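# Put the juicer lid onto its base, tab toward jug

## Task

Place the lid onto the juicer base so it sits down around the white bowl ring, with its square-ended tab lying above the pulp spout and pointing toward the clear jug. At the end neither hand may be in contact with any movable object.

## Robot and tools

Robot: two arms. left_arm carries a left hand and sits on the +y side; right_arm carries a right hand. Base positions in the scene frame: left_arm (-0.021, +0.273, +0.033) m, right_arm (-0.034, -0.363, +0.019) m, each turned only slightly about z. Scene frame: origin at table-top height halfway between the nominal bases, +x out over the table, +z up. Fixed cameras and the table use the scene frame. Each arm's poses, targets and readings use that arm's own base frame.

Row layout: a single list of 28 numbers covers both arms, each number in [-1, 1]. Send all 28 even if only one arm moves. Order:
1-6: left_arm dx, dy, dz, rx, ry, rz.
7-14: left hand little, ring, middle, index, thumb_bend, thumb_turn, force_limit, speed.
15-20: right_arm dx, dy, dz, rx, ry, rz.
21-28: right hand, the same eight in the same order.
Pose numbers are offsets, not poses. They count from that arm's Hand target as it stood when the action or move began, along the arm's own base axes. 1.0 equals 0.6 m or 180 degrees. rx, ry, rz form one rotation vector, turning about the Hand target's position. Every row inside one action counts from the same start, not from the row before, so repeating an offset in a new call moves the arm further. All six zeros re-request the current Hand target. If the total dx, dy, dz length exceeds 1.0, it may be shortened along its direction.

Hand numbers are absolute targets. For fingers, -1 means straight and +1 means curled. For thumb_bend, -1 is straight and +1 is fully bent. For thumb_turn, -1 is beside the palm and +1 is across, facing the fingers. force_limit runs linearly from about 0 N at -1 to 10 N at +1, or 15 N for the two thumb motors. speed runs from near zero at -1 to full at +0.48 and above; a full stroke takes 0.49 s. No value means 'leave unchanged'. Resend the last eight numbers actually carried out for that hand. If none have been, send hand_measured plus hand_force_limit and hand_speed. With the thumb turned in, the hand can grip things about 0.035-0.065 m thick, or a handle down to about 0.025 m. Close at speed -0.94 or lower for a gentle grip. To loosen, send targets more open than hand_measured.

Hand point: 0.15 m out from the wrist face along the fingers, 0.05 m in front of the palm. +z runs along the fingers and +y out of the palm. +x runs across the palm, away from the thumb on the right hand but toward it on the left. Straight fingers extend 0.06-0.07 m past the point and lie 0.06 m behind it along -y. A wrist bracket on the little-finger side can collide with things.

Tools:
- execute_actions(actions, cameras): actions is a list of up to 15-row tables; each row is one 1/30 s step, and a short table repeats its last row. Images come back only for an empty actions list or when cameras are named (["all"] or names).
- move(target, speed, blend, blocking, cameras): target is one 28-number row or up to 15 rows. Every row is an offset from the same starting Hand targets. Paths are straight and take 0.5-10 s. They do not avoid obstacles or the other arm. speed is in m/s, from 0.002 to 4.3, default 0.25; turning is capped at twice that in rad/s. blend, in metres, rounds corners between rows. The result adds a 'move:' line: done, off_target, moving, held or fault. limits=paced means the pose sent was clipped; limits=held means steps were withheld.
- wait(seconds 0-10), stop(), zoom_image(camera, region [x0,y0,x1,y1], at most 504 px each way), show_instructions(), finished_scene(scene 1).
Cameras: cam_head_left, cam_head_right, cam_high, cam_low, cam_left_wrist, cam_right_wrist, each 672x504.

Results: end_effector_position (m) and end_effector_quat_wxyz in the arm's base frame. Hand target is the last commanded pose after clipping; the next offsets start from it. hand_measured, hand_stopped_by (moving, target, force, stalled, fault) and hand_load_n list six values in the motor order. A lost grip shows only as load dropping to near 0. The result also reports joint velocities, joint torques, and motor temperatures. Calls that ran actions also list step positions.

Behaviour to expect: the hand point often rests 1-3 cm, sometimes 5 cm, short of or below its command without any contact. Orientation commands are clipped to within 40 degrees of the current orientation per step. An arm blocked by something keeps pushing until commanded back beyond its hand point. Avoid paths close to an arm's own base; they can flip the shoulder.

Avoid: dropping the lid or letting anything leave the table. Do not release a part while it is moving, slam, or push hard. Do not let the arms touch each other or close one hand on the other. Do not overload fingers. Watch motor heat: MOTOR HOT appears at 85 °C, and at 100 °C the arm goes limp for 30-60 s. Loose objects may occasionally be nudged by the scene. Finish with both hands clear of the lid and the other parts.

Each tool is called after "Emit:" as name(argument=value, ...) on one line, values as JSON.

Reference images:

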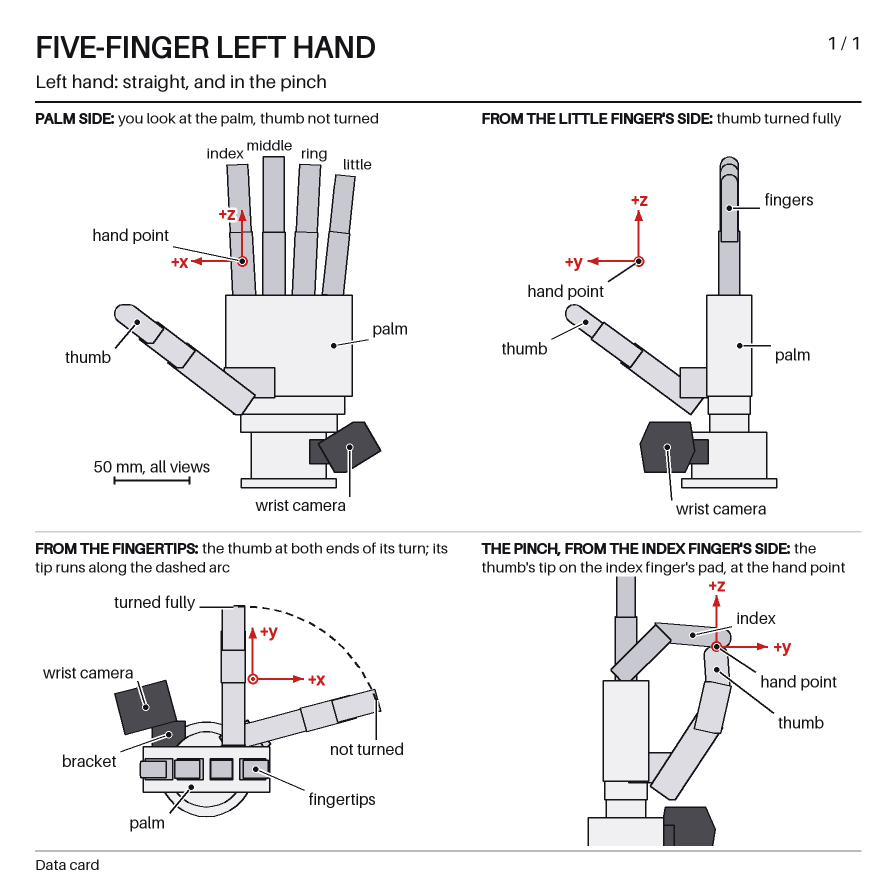

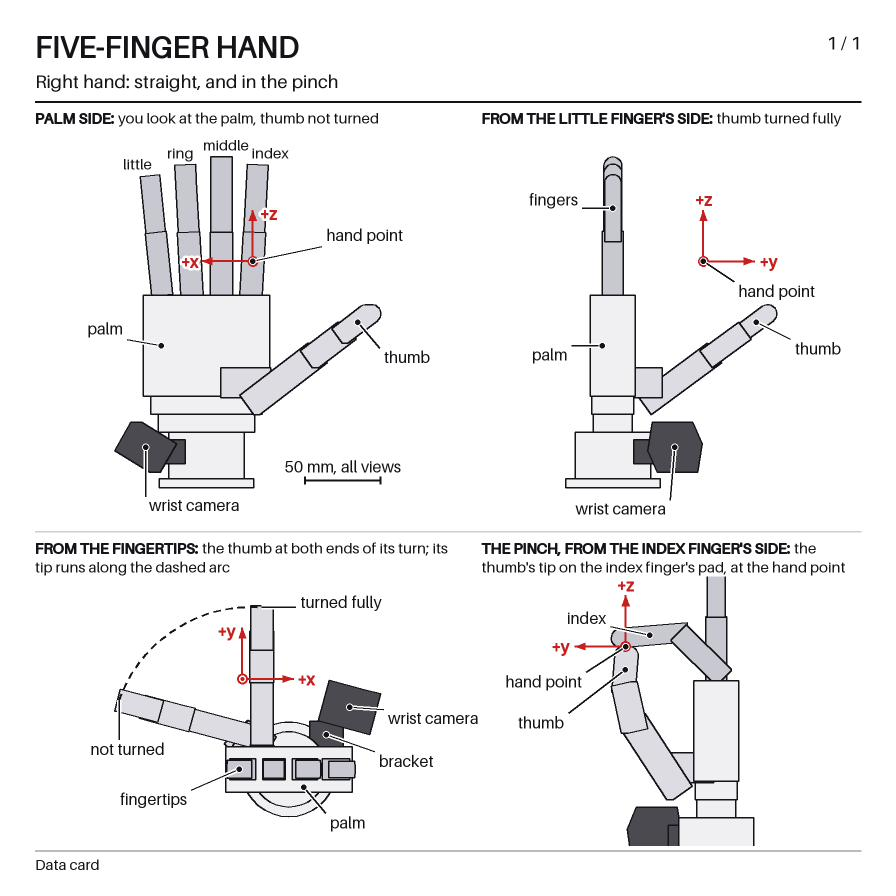

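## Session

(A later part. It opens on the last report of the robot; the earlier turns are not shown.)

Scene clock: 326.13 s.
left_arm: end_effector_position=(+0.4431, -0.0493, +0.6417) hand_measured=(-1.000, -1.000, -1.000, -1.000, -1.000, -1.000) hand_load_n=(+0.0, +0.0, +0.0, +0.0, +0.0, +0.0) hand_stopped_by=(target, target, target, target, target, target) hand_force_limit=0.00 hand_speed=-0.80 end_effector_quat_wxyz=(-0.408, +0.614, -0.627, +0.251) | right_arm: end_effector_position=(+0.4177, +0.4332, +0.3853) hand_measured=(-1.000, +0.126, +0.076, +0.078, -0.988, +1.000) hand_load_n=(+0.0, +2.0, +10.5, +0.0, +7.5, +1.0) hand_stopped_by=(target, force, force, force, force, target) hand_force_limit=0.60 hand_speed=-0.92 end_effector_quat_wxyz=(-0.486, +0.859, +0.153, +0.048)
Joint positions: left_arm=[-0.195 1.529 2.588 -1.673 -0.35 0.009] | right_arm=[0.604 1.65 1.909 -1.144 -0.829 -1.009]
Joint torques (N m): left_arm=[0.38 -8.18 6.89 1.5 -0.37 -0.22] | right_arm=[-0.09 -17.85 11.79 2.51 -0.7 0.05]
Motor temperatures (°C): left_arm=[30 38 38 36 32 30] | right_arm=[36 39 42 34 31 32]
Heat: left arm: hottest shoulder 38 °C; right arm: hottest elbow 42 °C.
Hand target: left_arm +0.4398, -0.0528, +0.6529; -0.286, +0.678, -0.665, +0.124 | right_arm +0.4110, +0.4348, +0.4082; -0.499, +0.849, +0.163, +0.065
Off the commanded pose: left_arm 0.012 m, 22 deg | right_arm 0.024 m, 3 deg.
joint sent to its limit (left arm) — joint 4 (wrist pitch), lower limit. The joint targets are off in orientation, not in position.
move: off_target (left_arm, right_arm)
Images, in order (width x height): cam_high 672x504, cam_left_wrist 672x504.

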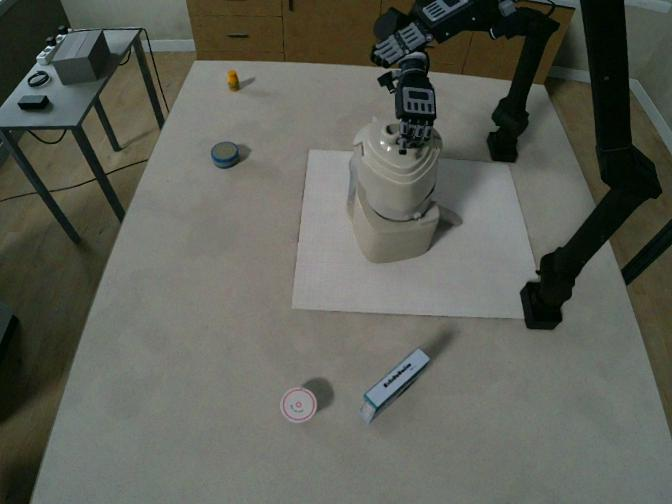

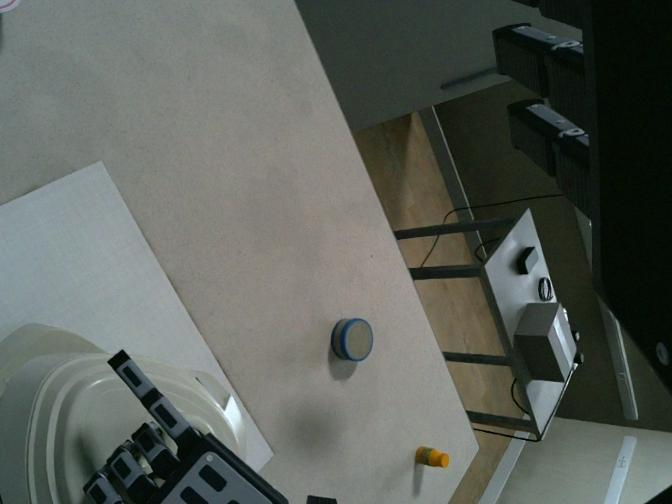

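Emit:
move(target=[-0.133,-0.078,-0.088,0,0,0,-1,-1,-1,-1,-1,-1,0,-0.8,0,0,0,0,0,0,-1,0.5,0.5,0.5,0.25,1,0.6,-0.92], speed=0.2, cameras=["cam_high", "cam_left_wrist"])

Scene clock: 328.10 s.
left_arm: end_effector_position=(+0.3649, -0.0973, +0.5988) hand_measured=(-1.000, -1.000, -1.000, -1.000, -1.000, -1.000) hand_load_n=(+0.0, +0.0, +0.0, +0.0, +0.0, +0.0) hand_stopped_by=(target, target, target, target, target, target) hand_force_limit=0.00 hand_speed=-0.80 end_effector_quat_wxyz=(-0.362, +0.625, -0.646, +0.246) | right_arm: end_effector_position=(+0.4177, +0.4332, +0.3853) hand_measured=(-1.000, +0.126, +0.076, +0.078, -0.988, +1.000) hand_load_n=(+0.0, +2.0, +10.0, +0.0, +7.5, +0.5) hand_stopped_by=(target, force, force, force, force, target) hand_force_limit=0.60 hand_speed=-0.92 end_effector_quat_wxyz=(-0.486, +0.859, +0.153, +0.048)
Joint positions: left_arm=[-0.374 1.302 2.233 -1.673 -0.422 -0.155] | right_arm=[0.604 1.65 1.909 -1.144 -0.829 -1.009]
Joint torques (N m): left_arm=[0.26 -6.48 4.78 1.32 -0.27 -0.21] | right_arm=[-0.26 -17.44 11.82 2.32 -0.66 0.09]
Heat: left arm: hottest shoulder 38 °C; right arm: hottest elbow 42 °C.
Hand target: left_arm +0.3601, -0.0997, +0.6000; -0.286, +0.678, -0.666, +0.124 | right_arm +0.4110, +0.4348, +0.4082; -0.499, +0.849, +0.163, +0.065
Off the commanded pose: left_arm 0.006 m, 18 deg | right_arm 0.024 m, 3 deg.
joint sent to its limit (left arm) — joint 4 (wrist pitch), lower limit. The joint targets are off in orientation, not in position.
move: off_target (left_arm, right_arm)
Images, in order (width x height): cam_high 672x504, cam_left_wrist 672x504.

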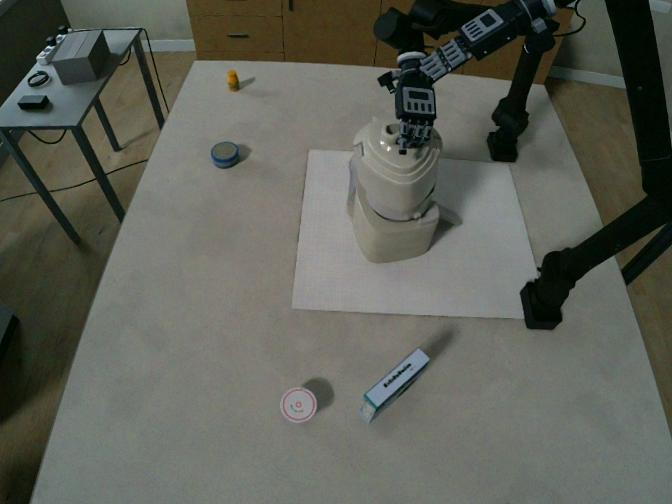

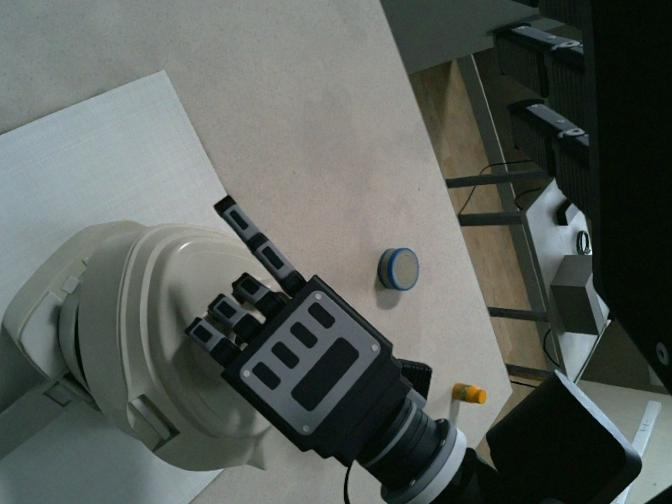

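Emit:
zoom_image(camera="cam_left_wrist", region=[0, 200, 300, 500])

Scaled by 1.680 from the camera's 672x504 image, which has a finer 960x720 frame.

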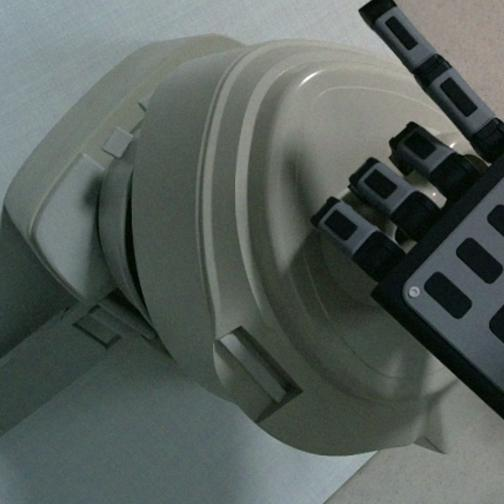

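Emit:
zoom_image(camera="cam_left_wrist", region=[0, 0, 300, 300])

Emit:
zoom_image(camera="cam_left_wrist", region=[250, 0, 550, 300])

Scaled by 1.680 from the camera's 672x504 image, which has a finer 960x720 frame.

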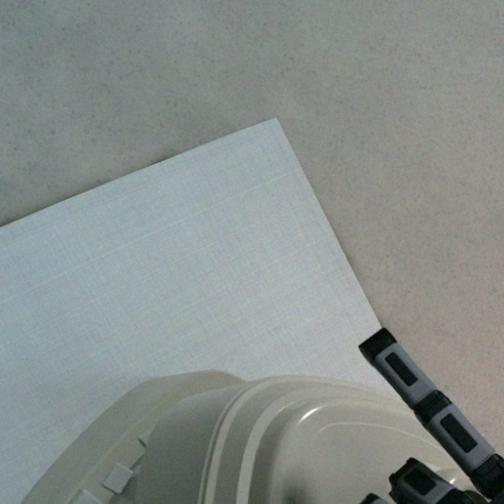

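Scaled by 1.680 from the camera's 672x504 image, which has a finer 960x720 frame.

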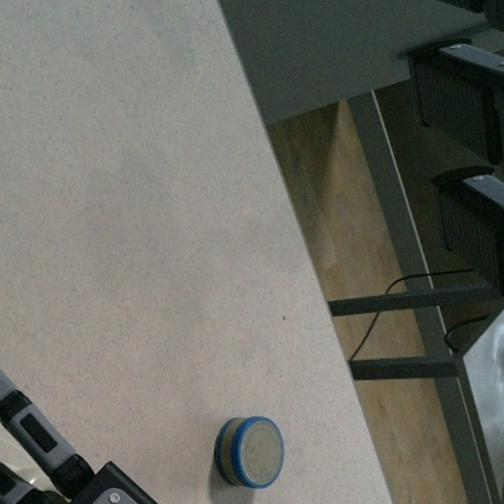

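Emit:
zoom_image(camera="cam_left_wrist", region=[370, 200, 620, 450])

Scaled by 2.016 from the camera's 672x504 image, which has a finer 960x720 frame.

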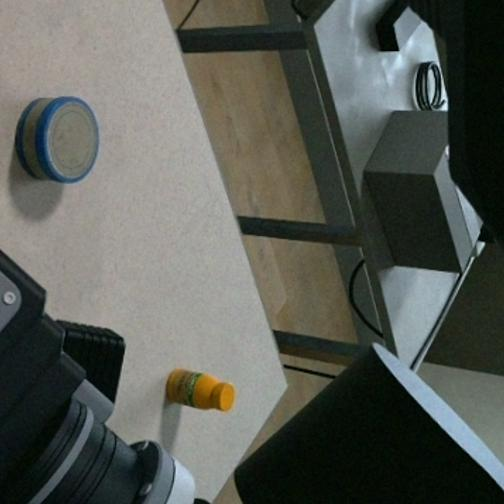

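Emit:
move(target=[0,0,0,0,0,0,-1,-1,-1,-1,-1,-1,0,-0.8,0,0,-0.045,0,0,0,-1,0.5,0.5,0.5,0.25,1,0.6,-0.92], speed=0.05, cameras=["cam_low", "cam_head_left", "cam_high", "cam_left_wrist"])

Emit:
zoom_image(camera="cam_left_wrist", region=[0, 200, 300, 500])

Emit:
zoom_image(camera="cam_low", region=[262, 178, 318, 220])

Emit:
zoom_image(camera="cam_high", region=[335, 120, 455, 240])

Emit:
zoom_image(camera="cam_head_left", region=[245, 170, 375, 300])

Scene clock: 333.00 s.
left_arm: end_effector_position=(+0.3649, -0.0974, +0.5988) hand_measured=(-1.000, -1.000, -1.000, -1.000, -1.000, -1.000) hand_load_n=(+0.0, +0.0, +0.0, +0.0, +0.0, +0.0) hand_stopped_by=(target, target, target, target, target, target) hand_force_limit=0.00 hand_speed=-0.80 end_effector_quat_wxyz=(-0.362, +0.626, -0.646, +0.246) | right_arm: end_effector_position=(+0.4155, +0.4327, +0.3761) hand_measured=(-1.000, +0.124, +0.076, +0.078, -0.988, +1.000) hand_load_n=(-0.5, +4.0, +7.0, +0.0, +7.5, -0.5) hand_stopped_by=(target, force, force, force, force, target) hand_force_limit=0.60 hand_speed=-0.92 end_effector_quat_wxyz=(-0.495, +0.852, +0.161, +0.063)
Joint positions: left_arm=[-0.374 1.302 2.233 -1.673 -0.422 -0.155] | right_arm=[0.604 1.61 1.823 -1.055 -0.833 -1.007]
Joint torques (N m): left_arm=[0.26 -6.48 4.81 1.26 -0.25 -0.23] | right_arm=[-0.32 -15.21 11.07 1.99 -0.53 0.05]
Heat: left arm: hottest shoulder 38 °C; right arm: hottest elbow 42 °C.
Hand target: left_arm +0.3604, -0.0994, +0.5992; -0.359, +0.628, -0.644, +0.250 (not the last commanded pose) | right_arm +0.4110, +0.4348, +0.3809; -0.499, +0.849, +0.163, +0.065
Off the commanded pose: left_arm 0.005 m, 18 deg | right_arm 0.007 m, 1 deg.
joint sent to its limit (left arm) — joint 4 (wrist pitch), lower limit.
move: off_target (left_arm)
Images, in order (width x height): cam_head_left 672x504, cam_high 672x504, cam_low 672x504, cam_left_wrist 672x504.

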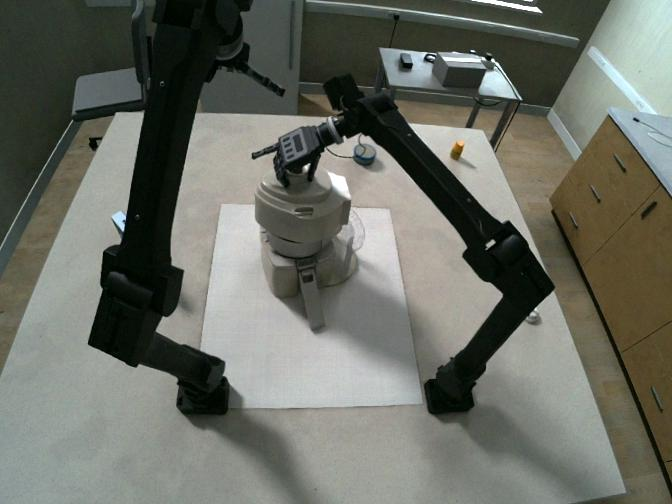

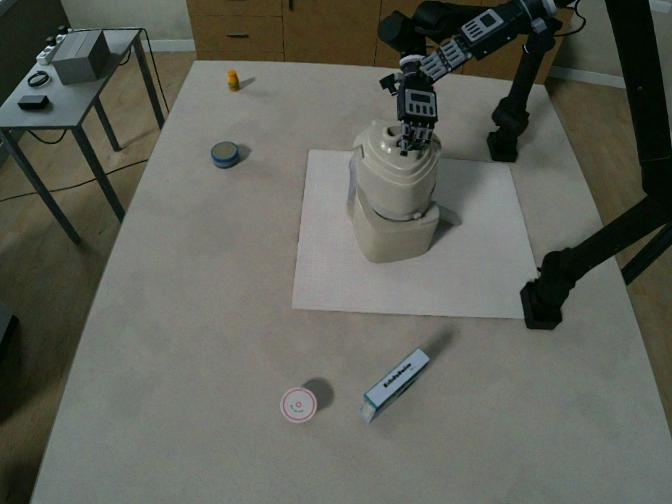

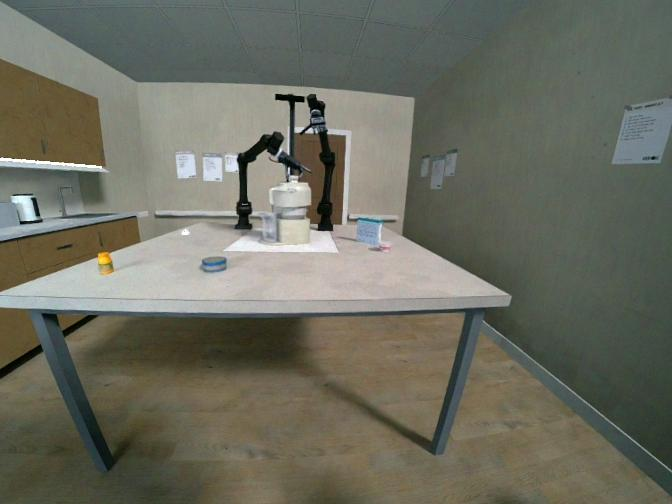

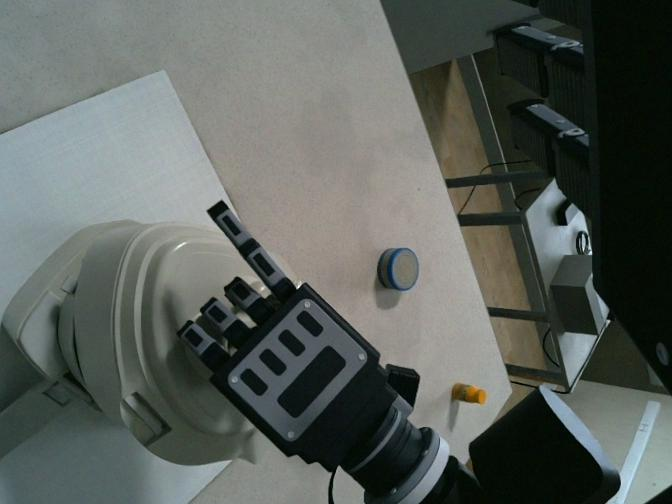

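Scaled by 1.680 from the camera's 672x504 image, which has a finer 960x720 frame.

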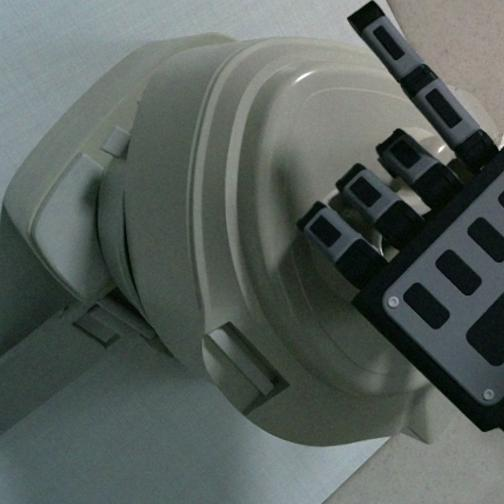

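Scaled by 9.000 from the camera's 672x504 image, which has a finer 960x720 frame.

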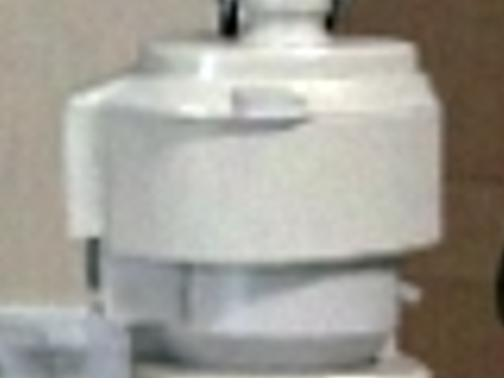

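Scaled by 4.200 from the camera's 672x504 image, which has a finer 960x720 frame.

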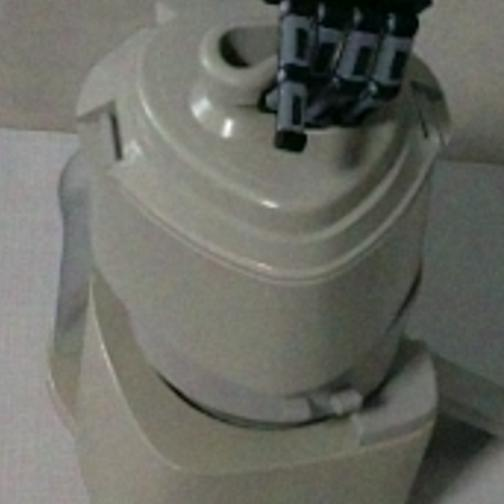

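Scaled by 3.877 from the camera's 672x504 image, which has a finer 960x720 frame.

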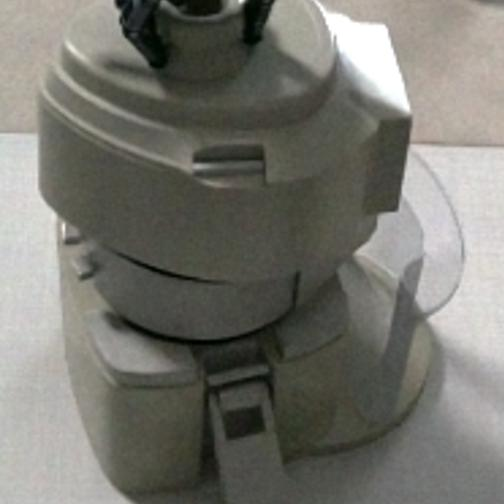

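Emit:
zoom_image(camera="cam_low", region=[215, 190, 345, 260])

Emit:
zoom_image(camera="cam_high", region=[280, 130, 545, 330])

Scaled by 3.877 from the camera's 672x504 image, which has a finer 960x720 frame.

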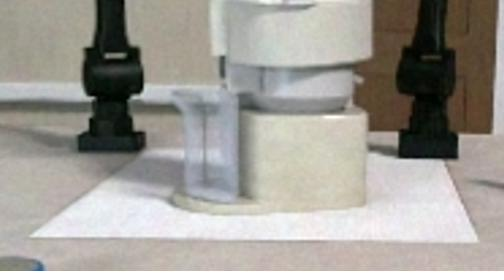

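Scaled by 1.902 from the camera's 672x504 image, which has a finer 960x720 frame.

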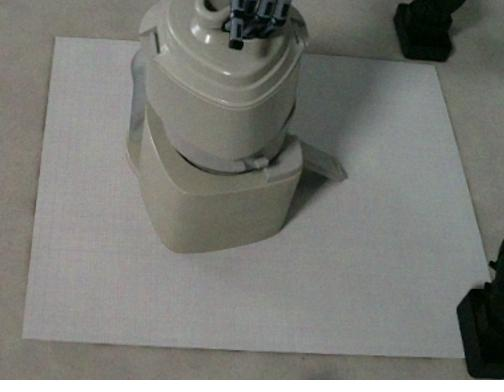

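Emit:
move(target=[0,0,0,0,0,0,-1,-1,-1,-1,-1,-1,0,-0.8,-0.007,0.008,-0.025,-0.0128,0.0172,0.0111,-1,0.5,0.5,0.5,0.25,1,0.6,-0.92], speed=0.05, cameras=["cam_low", "cam_head_left", "cam_high", "cam_left_wrist"])

Emit:
zoom_image(camera="cam_left_wrist", region=[0, 200, 250, 450])

Emit:
zoom_image(camera="cam_low", region=[262, 178, 318, 220])

Emit:
zoom_image(camera="cam_high", region=[335, 120, 455, 240])

Emit:
zoom_image(camera="cam_head_left", region=[245, 170, 375, 300])

Scene clock: 341.00 s.
left_arm: end_effector_position=(+0.3649, -0.0974, +0.5988) hand_measured=(-1.000, -1.000, -1.000, -1.000, -1.000, -1.000) hand_load_n=(+0.0, +0.0, +0.0, +0.0, +0.0, +0.0) hand_stopped_by=(target, target, target, target, target, target) hand_force_limit=0.00 hand_speed=-0.80 end_effector_quat_wxyz=(-0.362, +0.626, -0.646, +0.246) | right_arm: end_effector_position=(+0.4101, +0.4311, +0.3750) hand_measured=(-1.000, +0.124, +0.076, +0.078, -0.988, +1.000) hand_load_n=(+0.0, +4.0, +7.0, +0.0, +8.0, +4.0) hand_stopped_by=(target, force, force, force, force, target) hand_force_limit=0.60 hand_speed=-0.92 end_effector_quat_wxyz=(-0.494, +0.851, +0.172, +0.052)
Joint positions: left_arm=[-0.374 1.302 2.233 -1.673 -0.422 -0.155] | right_arm=[0.604 1.615 1.832 -1.093 -0.852 -1.039]
Joint torques (N m): left_arm=[0.26 -6.53 4.83 1.36 -0.27 -0.22] | right_arm=[0.38 -12.22 13.79 0.25 -0.4 0.11]
Heat: left arm: hottest shoulder 38 °C; right arm: hottest elbow 42 °C.
Hand target: left_arm +0.3604, -0.0994, +0.5992; -0.359, +0.628, -0.644, +0.250 | right_arm +0.4069, +0.4397, +0.3661; -0.487, +0.857, +0.165, +0.030
Off the commanded pose: left_arm 0.005 m, 1 deg | right_arm 0.013 m, 3 deg.
joint sent to its limit (left arm) — joint 4 (wrist pitch), lower limit. The joint targets still meet the commanded pose.
move: off_target (right_arm)
Images, in order (width x height): cam_head_left 672x504, cam_high 672x504, cam_low 672x504, cam_left_wrist 672x504.

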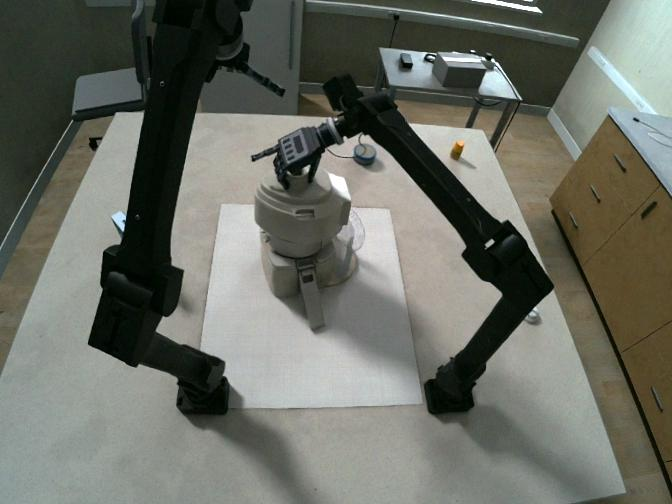

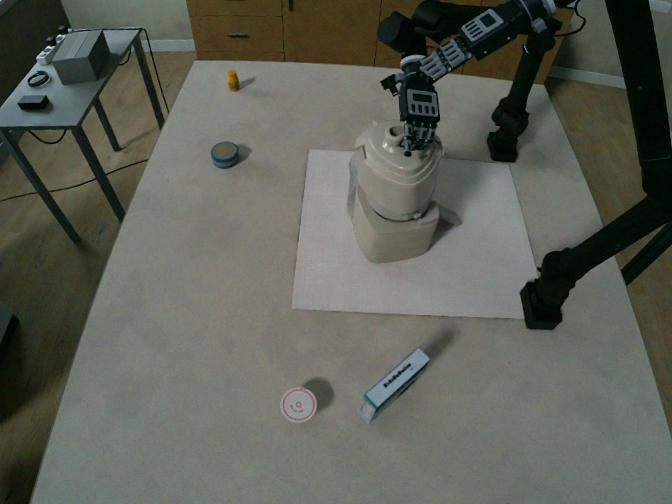

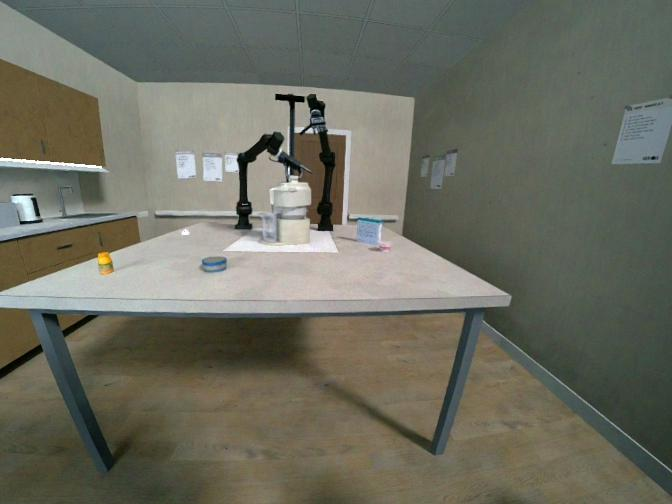

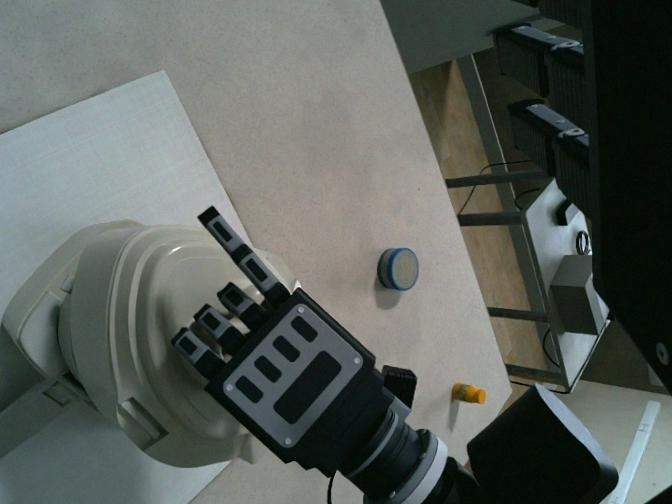

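Scaled by 2.016 from the camera's 672x504 image, which has a finer 960x720 frame.

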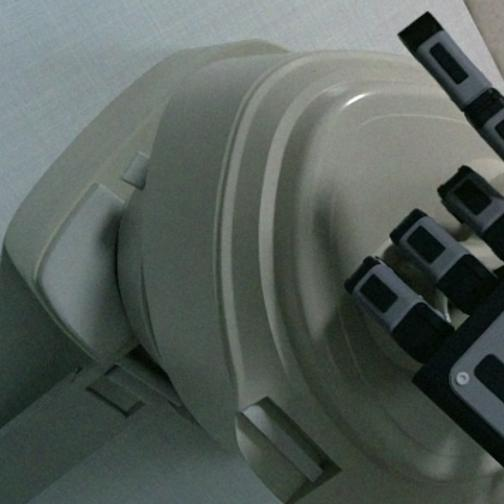

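Scaled by 9.000 from the camera's 672x504 image, which has a finer 960x720 frame.

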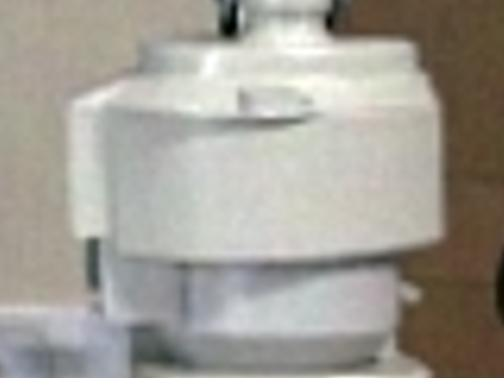

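Scaled by 4.200 from the camera's 672x504 image, which has a finer 960x720 frame.

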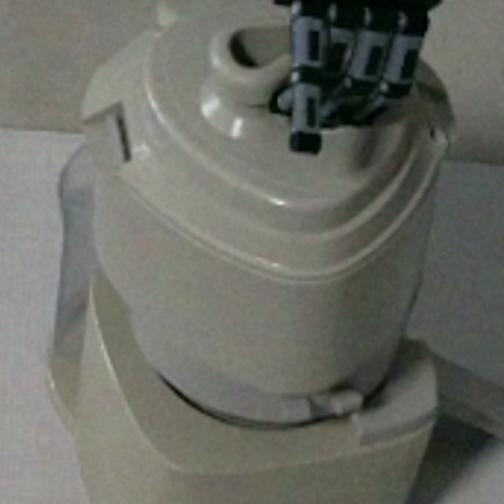

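Scaled by 3.877 from the camera's 672x504 image, which has a finer 960x720 frame.

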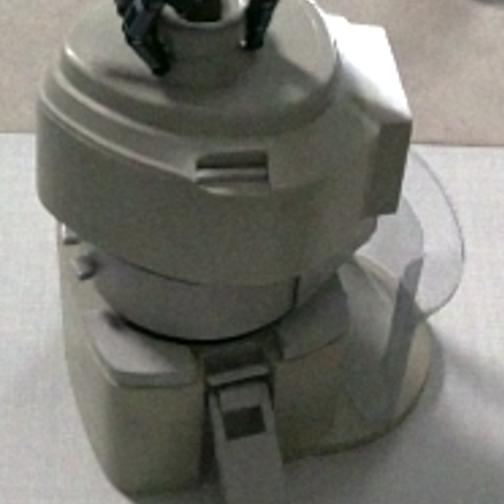

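Emit:
move(target=[0,0,0,0,0,0,-1,-1,-1,-1,-1,-1,0,-0.8,0.0,0.0,0.10,-0.002,0.002,-0.0085,-1,0.5,0.5,0.5,0.25,1,0.6,-0.92], speed=0.08, cameras=["cam_low", "cam_head_left", "cam_high", "cam_left_wrist"])

Emit:
zoom_image(camera="cam_left_wrist", region=[0, 200, 250, 450])

Emit:
zoom_image(camera="cam_low", region=[262, 178, 318, 220])

Emit:
zoom_image(camera="cam_high", region=[335, 120, 455, 240])

Emit:
zoom_image(camera="cam_head_left", region=[245, 170, 375, 300])

Scene clock: 343.37 s.
left_arm: end_effector_position=(+0.3649, -0.0974, +0.5988) hand_measured=(-1.000, -1.000, -1.000, -1.000, -1.000, -1.000) hand_load_n=(+0.0, +0.0, +0.0, +0.0, +0.0, +0.0) hand_stopped_by=(target, target, target, target, target, target) hand_force_limit=0.00 hand_speed=-0.80 end_effector_quat_wxyz=(-0.362, +0.626, -0.646, +0.246) | right_arm: end_effector_position=(+0.4062, +0.4310, +0.3905) hand_measured=(-1.000, +0.124, +0.076, +0.078, -0.988, +1.000) hand_load_n=(+0.0, +3.5, +10.0, +0.0, +8.0, +4.0) hand_stopped_by=(target, force, force, force, force, target) hand_force_limit=0.60 hand_speed=-0.92 end_effector_quat_wxyz=(-0.470, +0.871, +0.144, +0.014)
Joint positions: left_arm=[-0.374 1.302 2.233 -1.673 -0.422 -0.155] | right_arm=[0.613 1.687 1.993 -1.276 -0.828 -1.016]
Joint torques (N m): left_arm=[0.15 -6.36 4.79 1.32 -0.27 -0.23] | right_arm=[0.15 -15.21 18.1 1.31 -0.61 0.16]
Heat: left arm: hottest shoulder 38 °C; right arm: hottest elbow 42 °C.
Hand target: left_arm +0.3604, -0.0994, +0.5992; -0.359, +0.628, -0.644, +0.250 | right_arm +0.4068, +0.4396, +0.4262; -0.484, +0.861, +0.152, +0.033
Off the commanded pose: left_arm 0.005 m, 1 deg | right_arm 0.037 m, 3 deg.
joint sent to its limit (left arm) — joint 4 (wrist pitch), lower limit. The joint targets still meet the commanded pose.
move: off_target (right_arm)
Images, in order (width x height): cam_head_left 672x504, cam_high 672x504, cam_low 672x504, cam_left_wrist 672x504.

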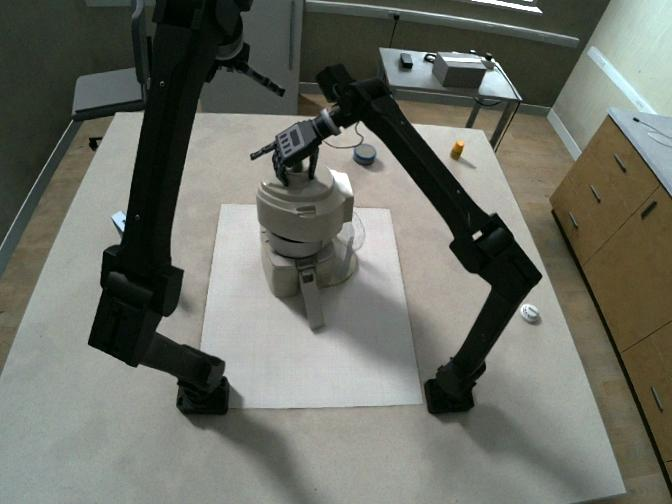

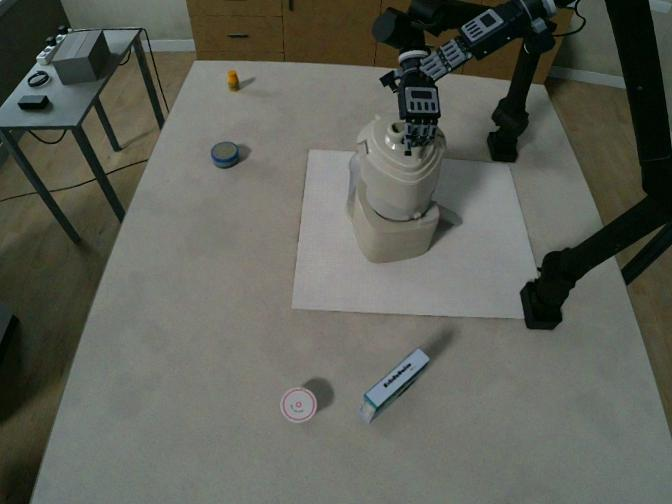

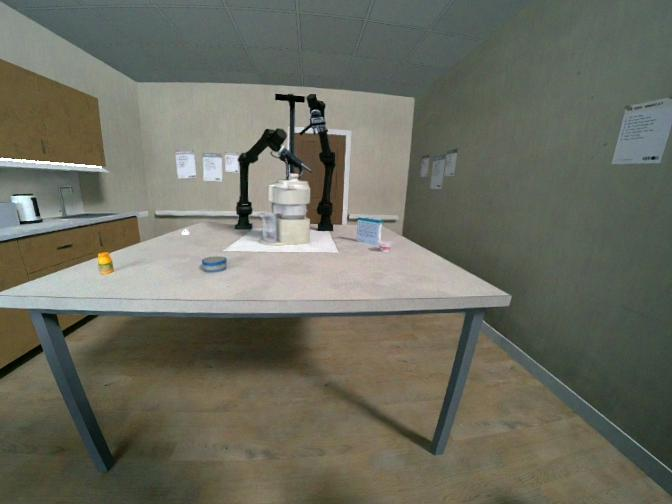

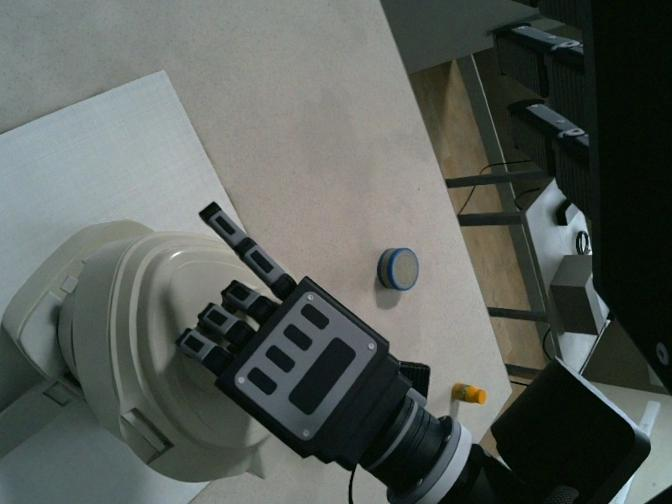

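Scaled by 2.016 from the camera's 672x504 image, which has a finer 960x720 frame.

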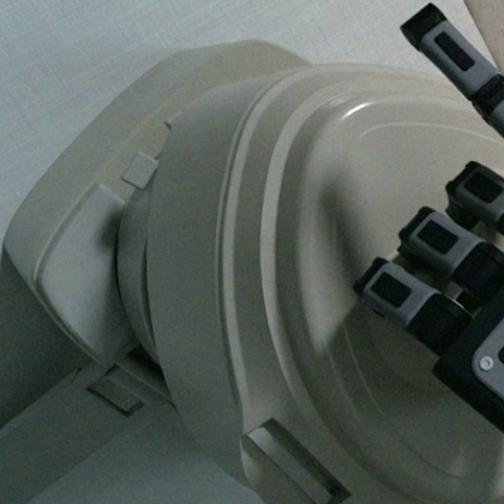

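Scaled by 9.000 from the camera's 672x504 image, which has a finer 960x720 frame.

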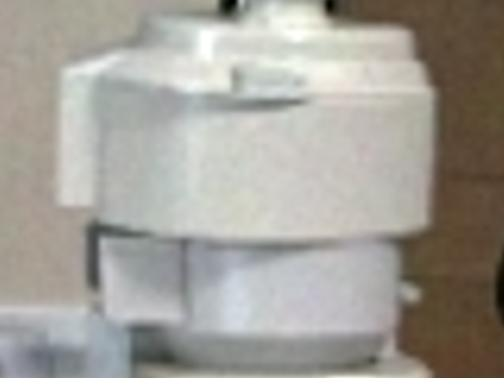

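Scaled by 4.200 from the camera's 672x504 image, which has a finer 960x720 frame.

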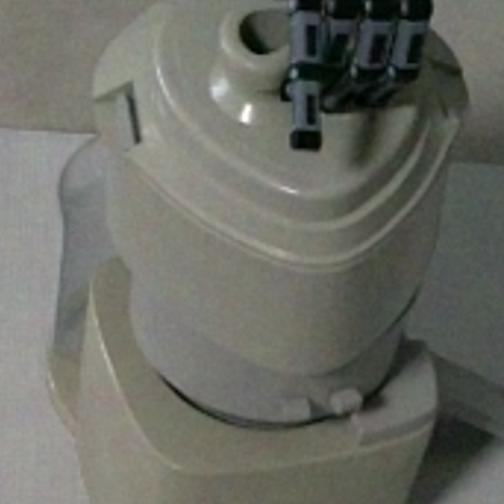

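Scaled by 3.877 from the camera's 672x504 image, which has a finer 960x720 frame.

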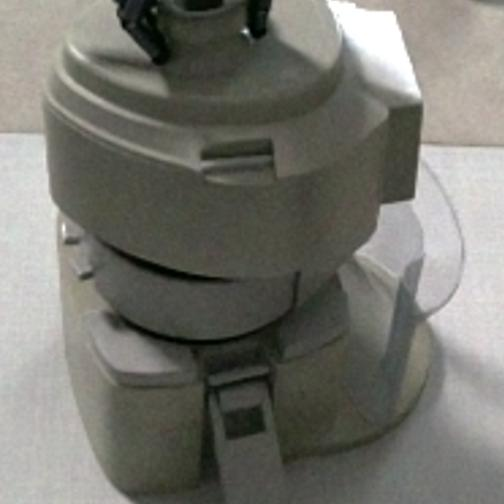

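Emit:
zoom_image(camera="cam_head_left", region=[300, 180, 380, 260])

Emit:
zoom_image(camera="cam_head_right", region=[290, 170, 380, 260])

Scaled by 6.300 from the camera's 672x504 image, which has a finer 960x720 frame.

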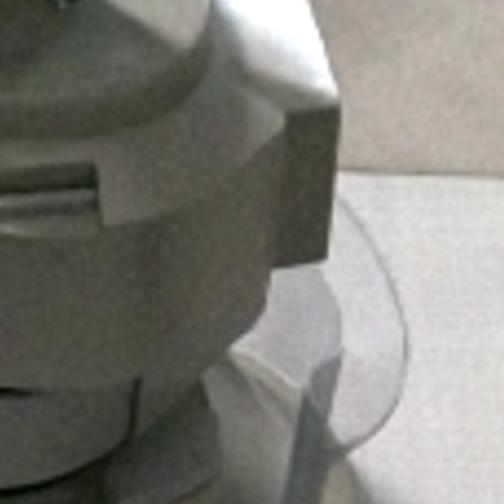

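This scene's latest camera images include none from cam_head_right. They are from: cam_head_left, cam_high, cam_low, cam_left_wrist. cam_head_right's image comes with the result of a call that names it in "cameras".

Emit:
move(target=[0,0,0,0,0,0,-1,-1,-1,-1,-1,-1,0,-0.8,0.0,-0.002,-0.02,0.0106,-0.0128,0.0167,-1,0.5,0.5,0.5,0.25,1,0.6,-0.92], speed=0.06, cameras=["cam_low", "cam_head_left", "cam_head_right", "cam_high", "cam_left_wrist"])

Emit:
zoom_image(camera="cam_low", region=[262, 178, 318, 220])

Emit:
zoom_image(camera="cam_high", region=[335, 120, 455, 240])

Emit:
zoom_image(camera="cam_head_left", region=[245, 170, 375, 300])

Emit:
zoom_image(camera="cam_head_right", region=[240, 160, 380, 300])

Scene clock: 347.63 s.
left_arm: end_effector_position=(+0.3649, -0.0974, +0.5988) hand_measured=(-1.000, -1.000, -1.000, -1.000, -1.000, -1.000) hand_load_n=(+0.0, +0.0, +0.0, +0.0, +0.0, -0.5) hand_stopped_by=(target, target, target, target, target, target) hand_force_limit=0.00 hand_speed=-0.80 end_effector_quat_wxyz=(-0.362, +0.626, -0.646, +0.246) | right_arm: end_effector_position=(+0.4065, +0.4357, +0.3944) hand_measured=(-1.000, +0.124, +0.076, +0.078, -0.988, +1.000) hand_load_n=(+0.0, +3.0, +10.0, +0.0, +8.0, +3.5) hand_stopped_by=(target, force, force, force, force, target) hand_force_limit=0.60 hand_speed=-0.92 end_effector_quat_wxyz=(-0.483, +0.859, +0.167, +0.019)
Joint positions: left_arm=[-0.374 1.302 2.233 -1.673 -0.422 -0.155] | right_arm=[0.613 1.687 1.993 -1.261 -0.86 -1.051]
Joint torques (N m): left_arm=[0.15 -6.71 4.82 1.32 -0.27 -0.21] | right_arm=[-0.56 -16.56 12.62 2.32 -0.91 -0.15]
Heat: left arm: hottest shoulder 38 °C; right arm: hottest elbow 42 °C.
Hand target: left_arm +0.3604, -0.0994, +0.5992; -0.359, +0.628, -0.644, +0.250 | right_arm +0.4068, +0.4384, +0.4142; -0.496, +0.848, +0.184, +0.040
Off the commanded pose: left_arm 0.005 m, 1 deg | right_arm 0.020 m, 4 deg.
joint sent to its limit (left arm) — joint 4 (wrist pitch), lower limit. The joint targets still meet the commanded pose.
move: off_target (right_arm)
Images, in order (width x height): cam_head_left 672x504, cam_head_right 672x504, cam_high 672x504, cam_low 672x504, cam_left_wrist 672x504.

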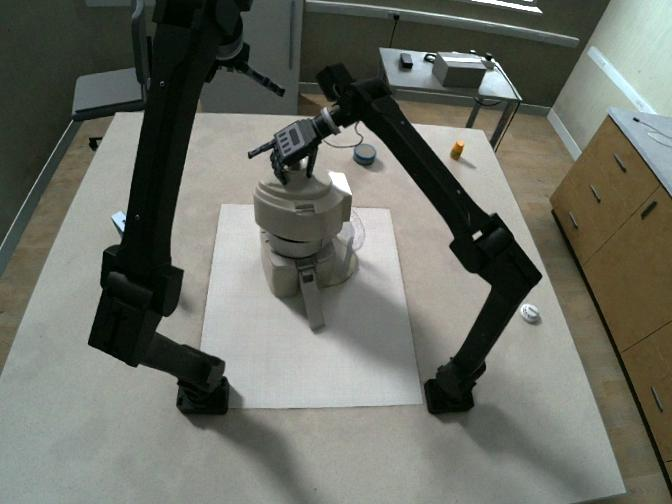

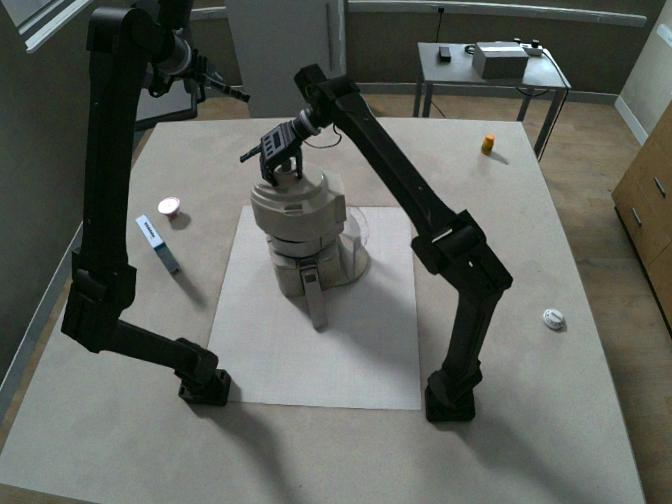

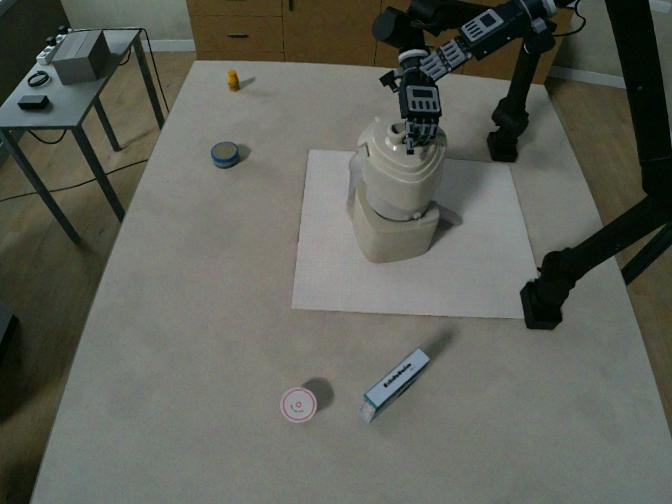

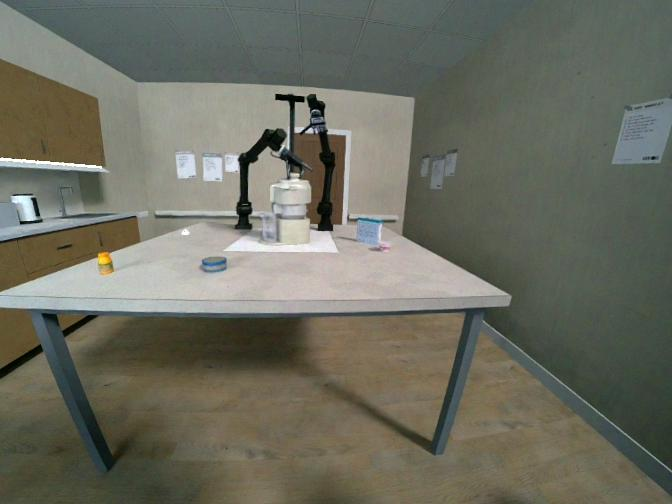

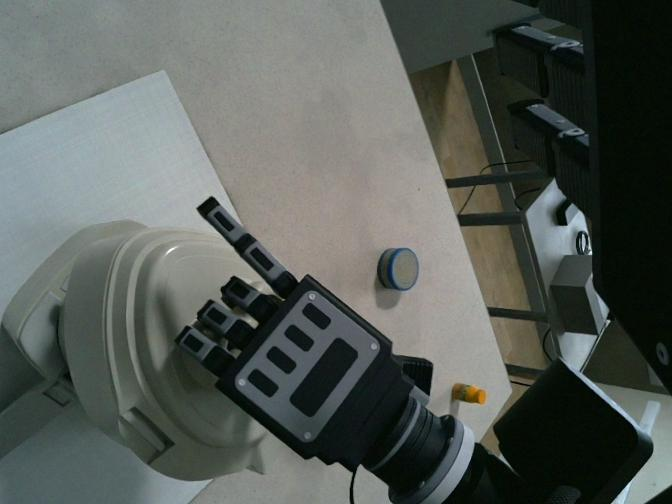

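Scaled by 9.000 from the camera's 672x504 image, which has a finer 960x720 frame.

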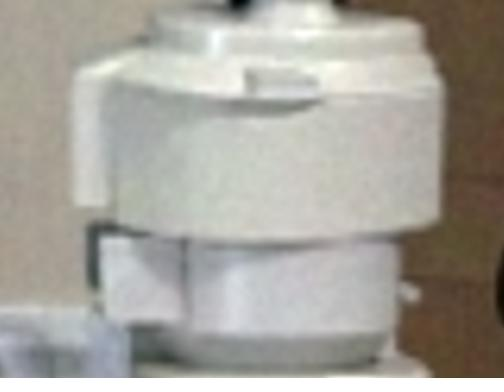

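Scaled by 4.200 from the camera's 672x504 image, which has a finer 960x720 frame.

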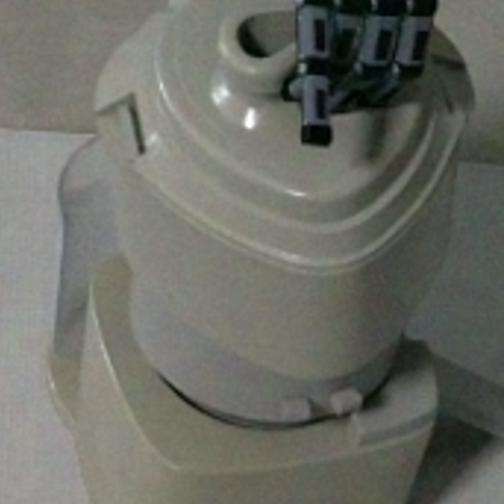

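Scaled by 3.877 from the camera's 672x504 image, which has a finer 960x720 frame.

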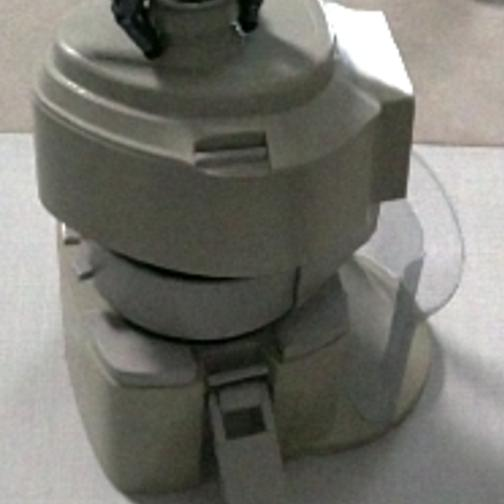

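Scaled by 3.600 from the camera's 672x504 image, which has a finer 960x720 frame.

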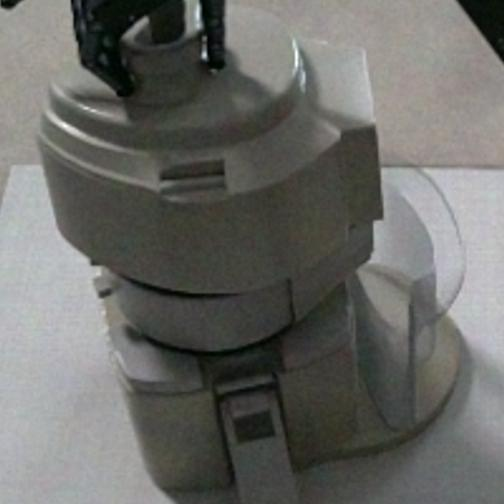

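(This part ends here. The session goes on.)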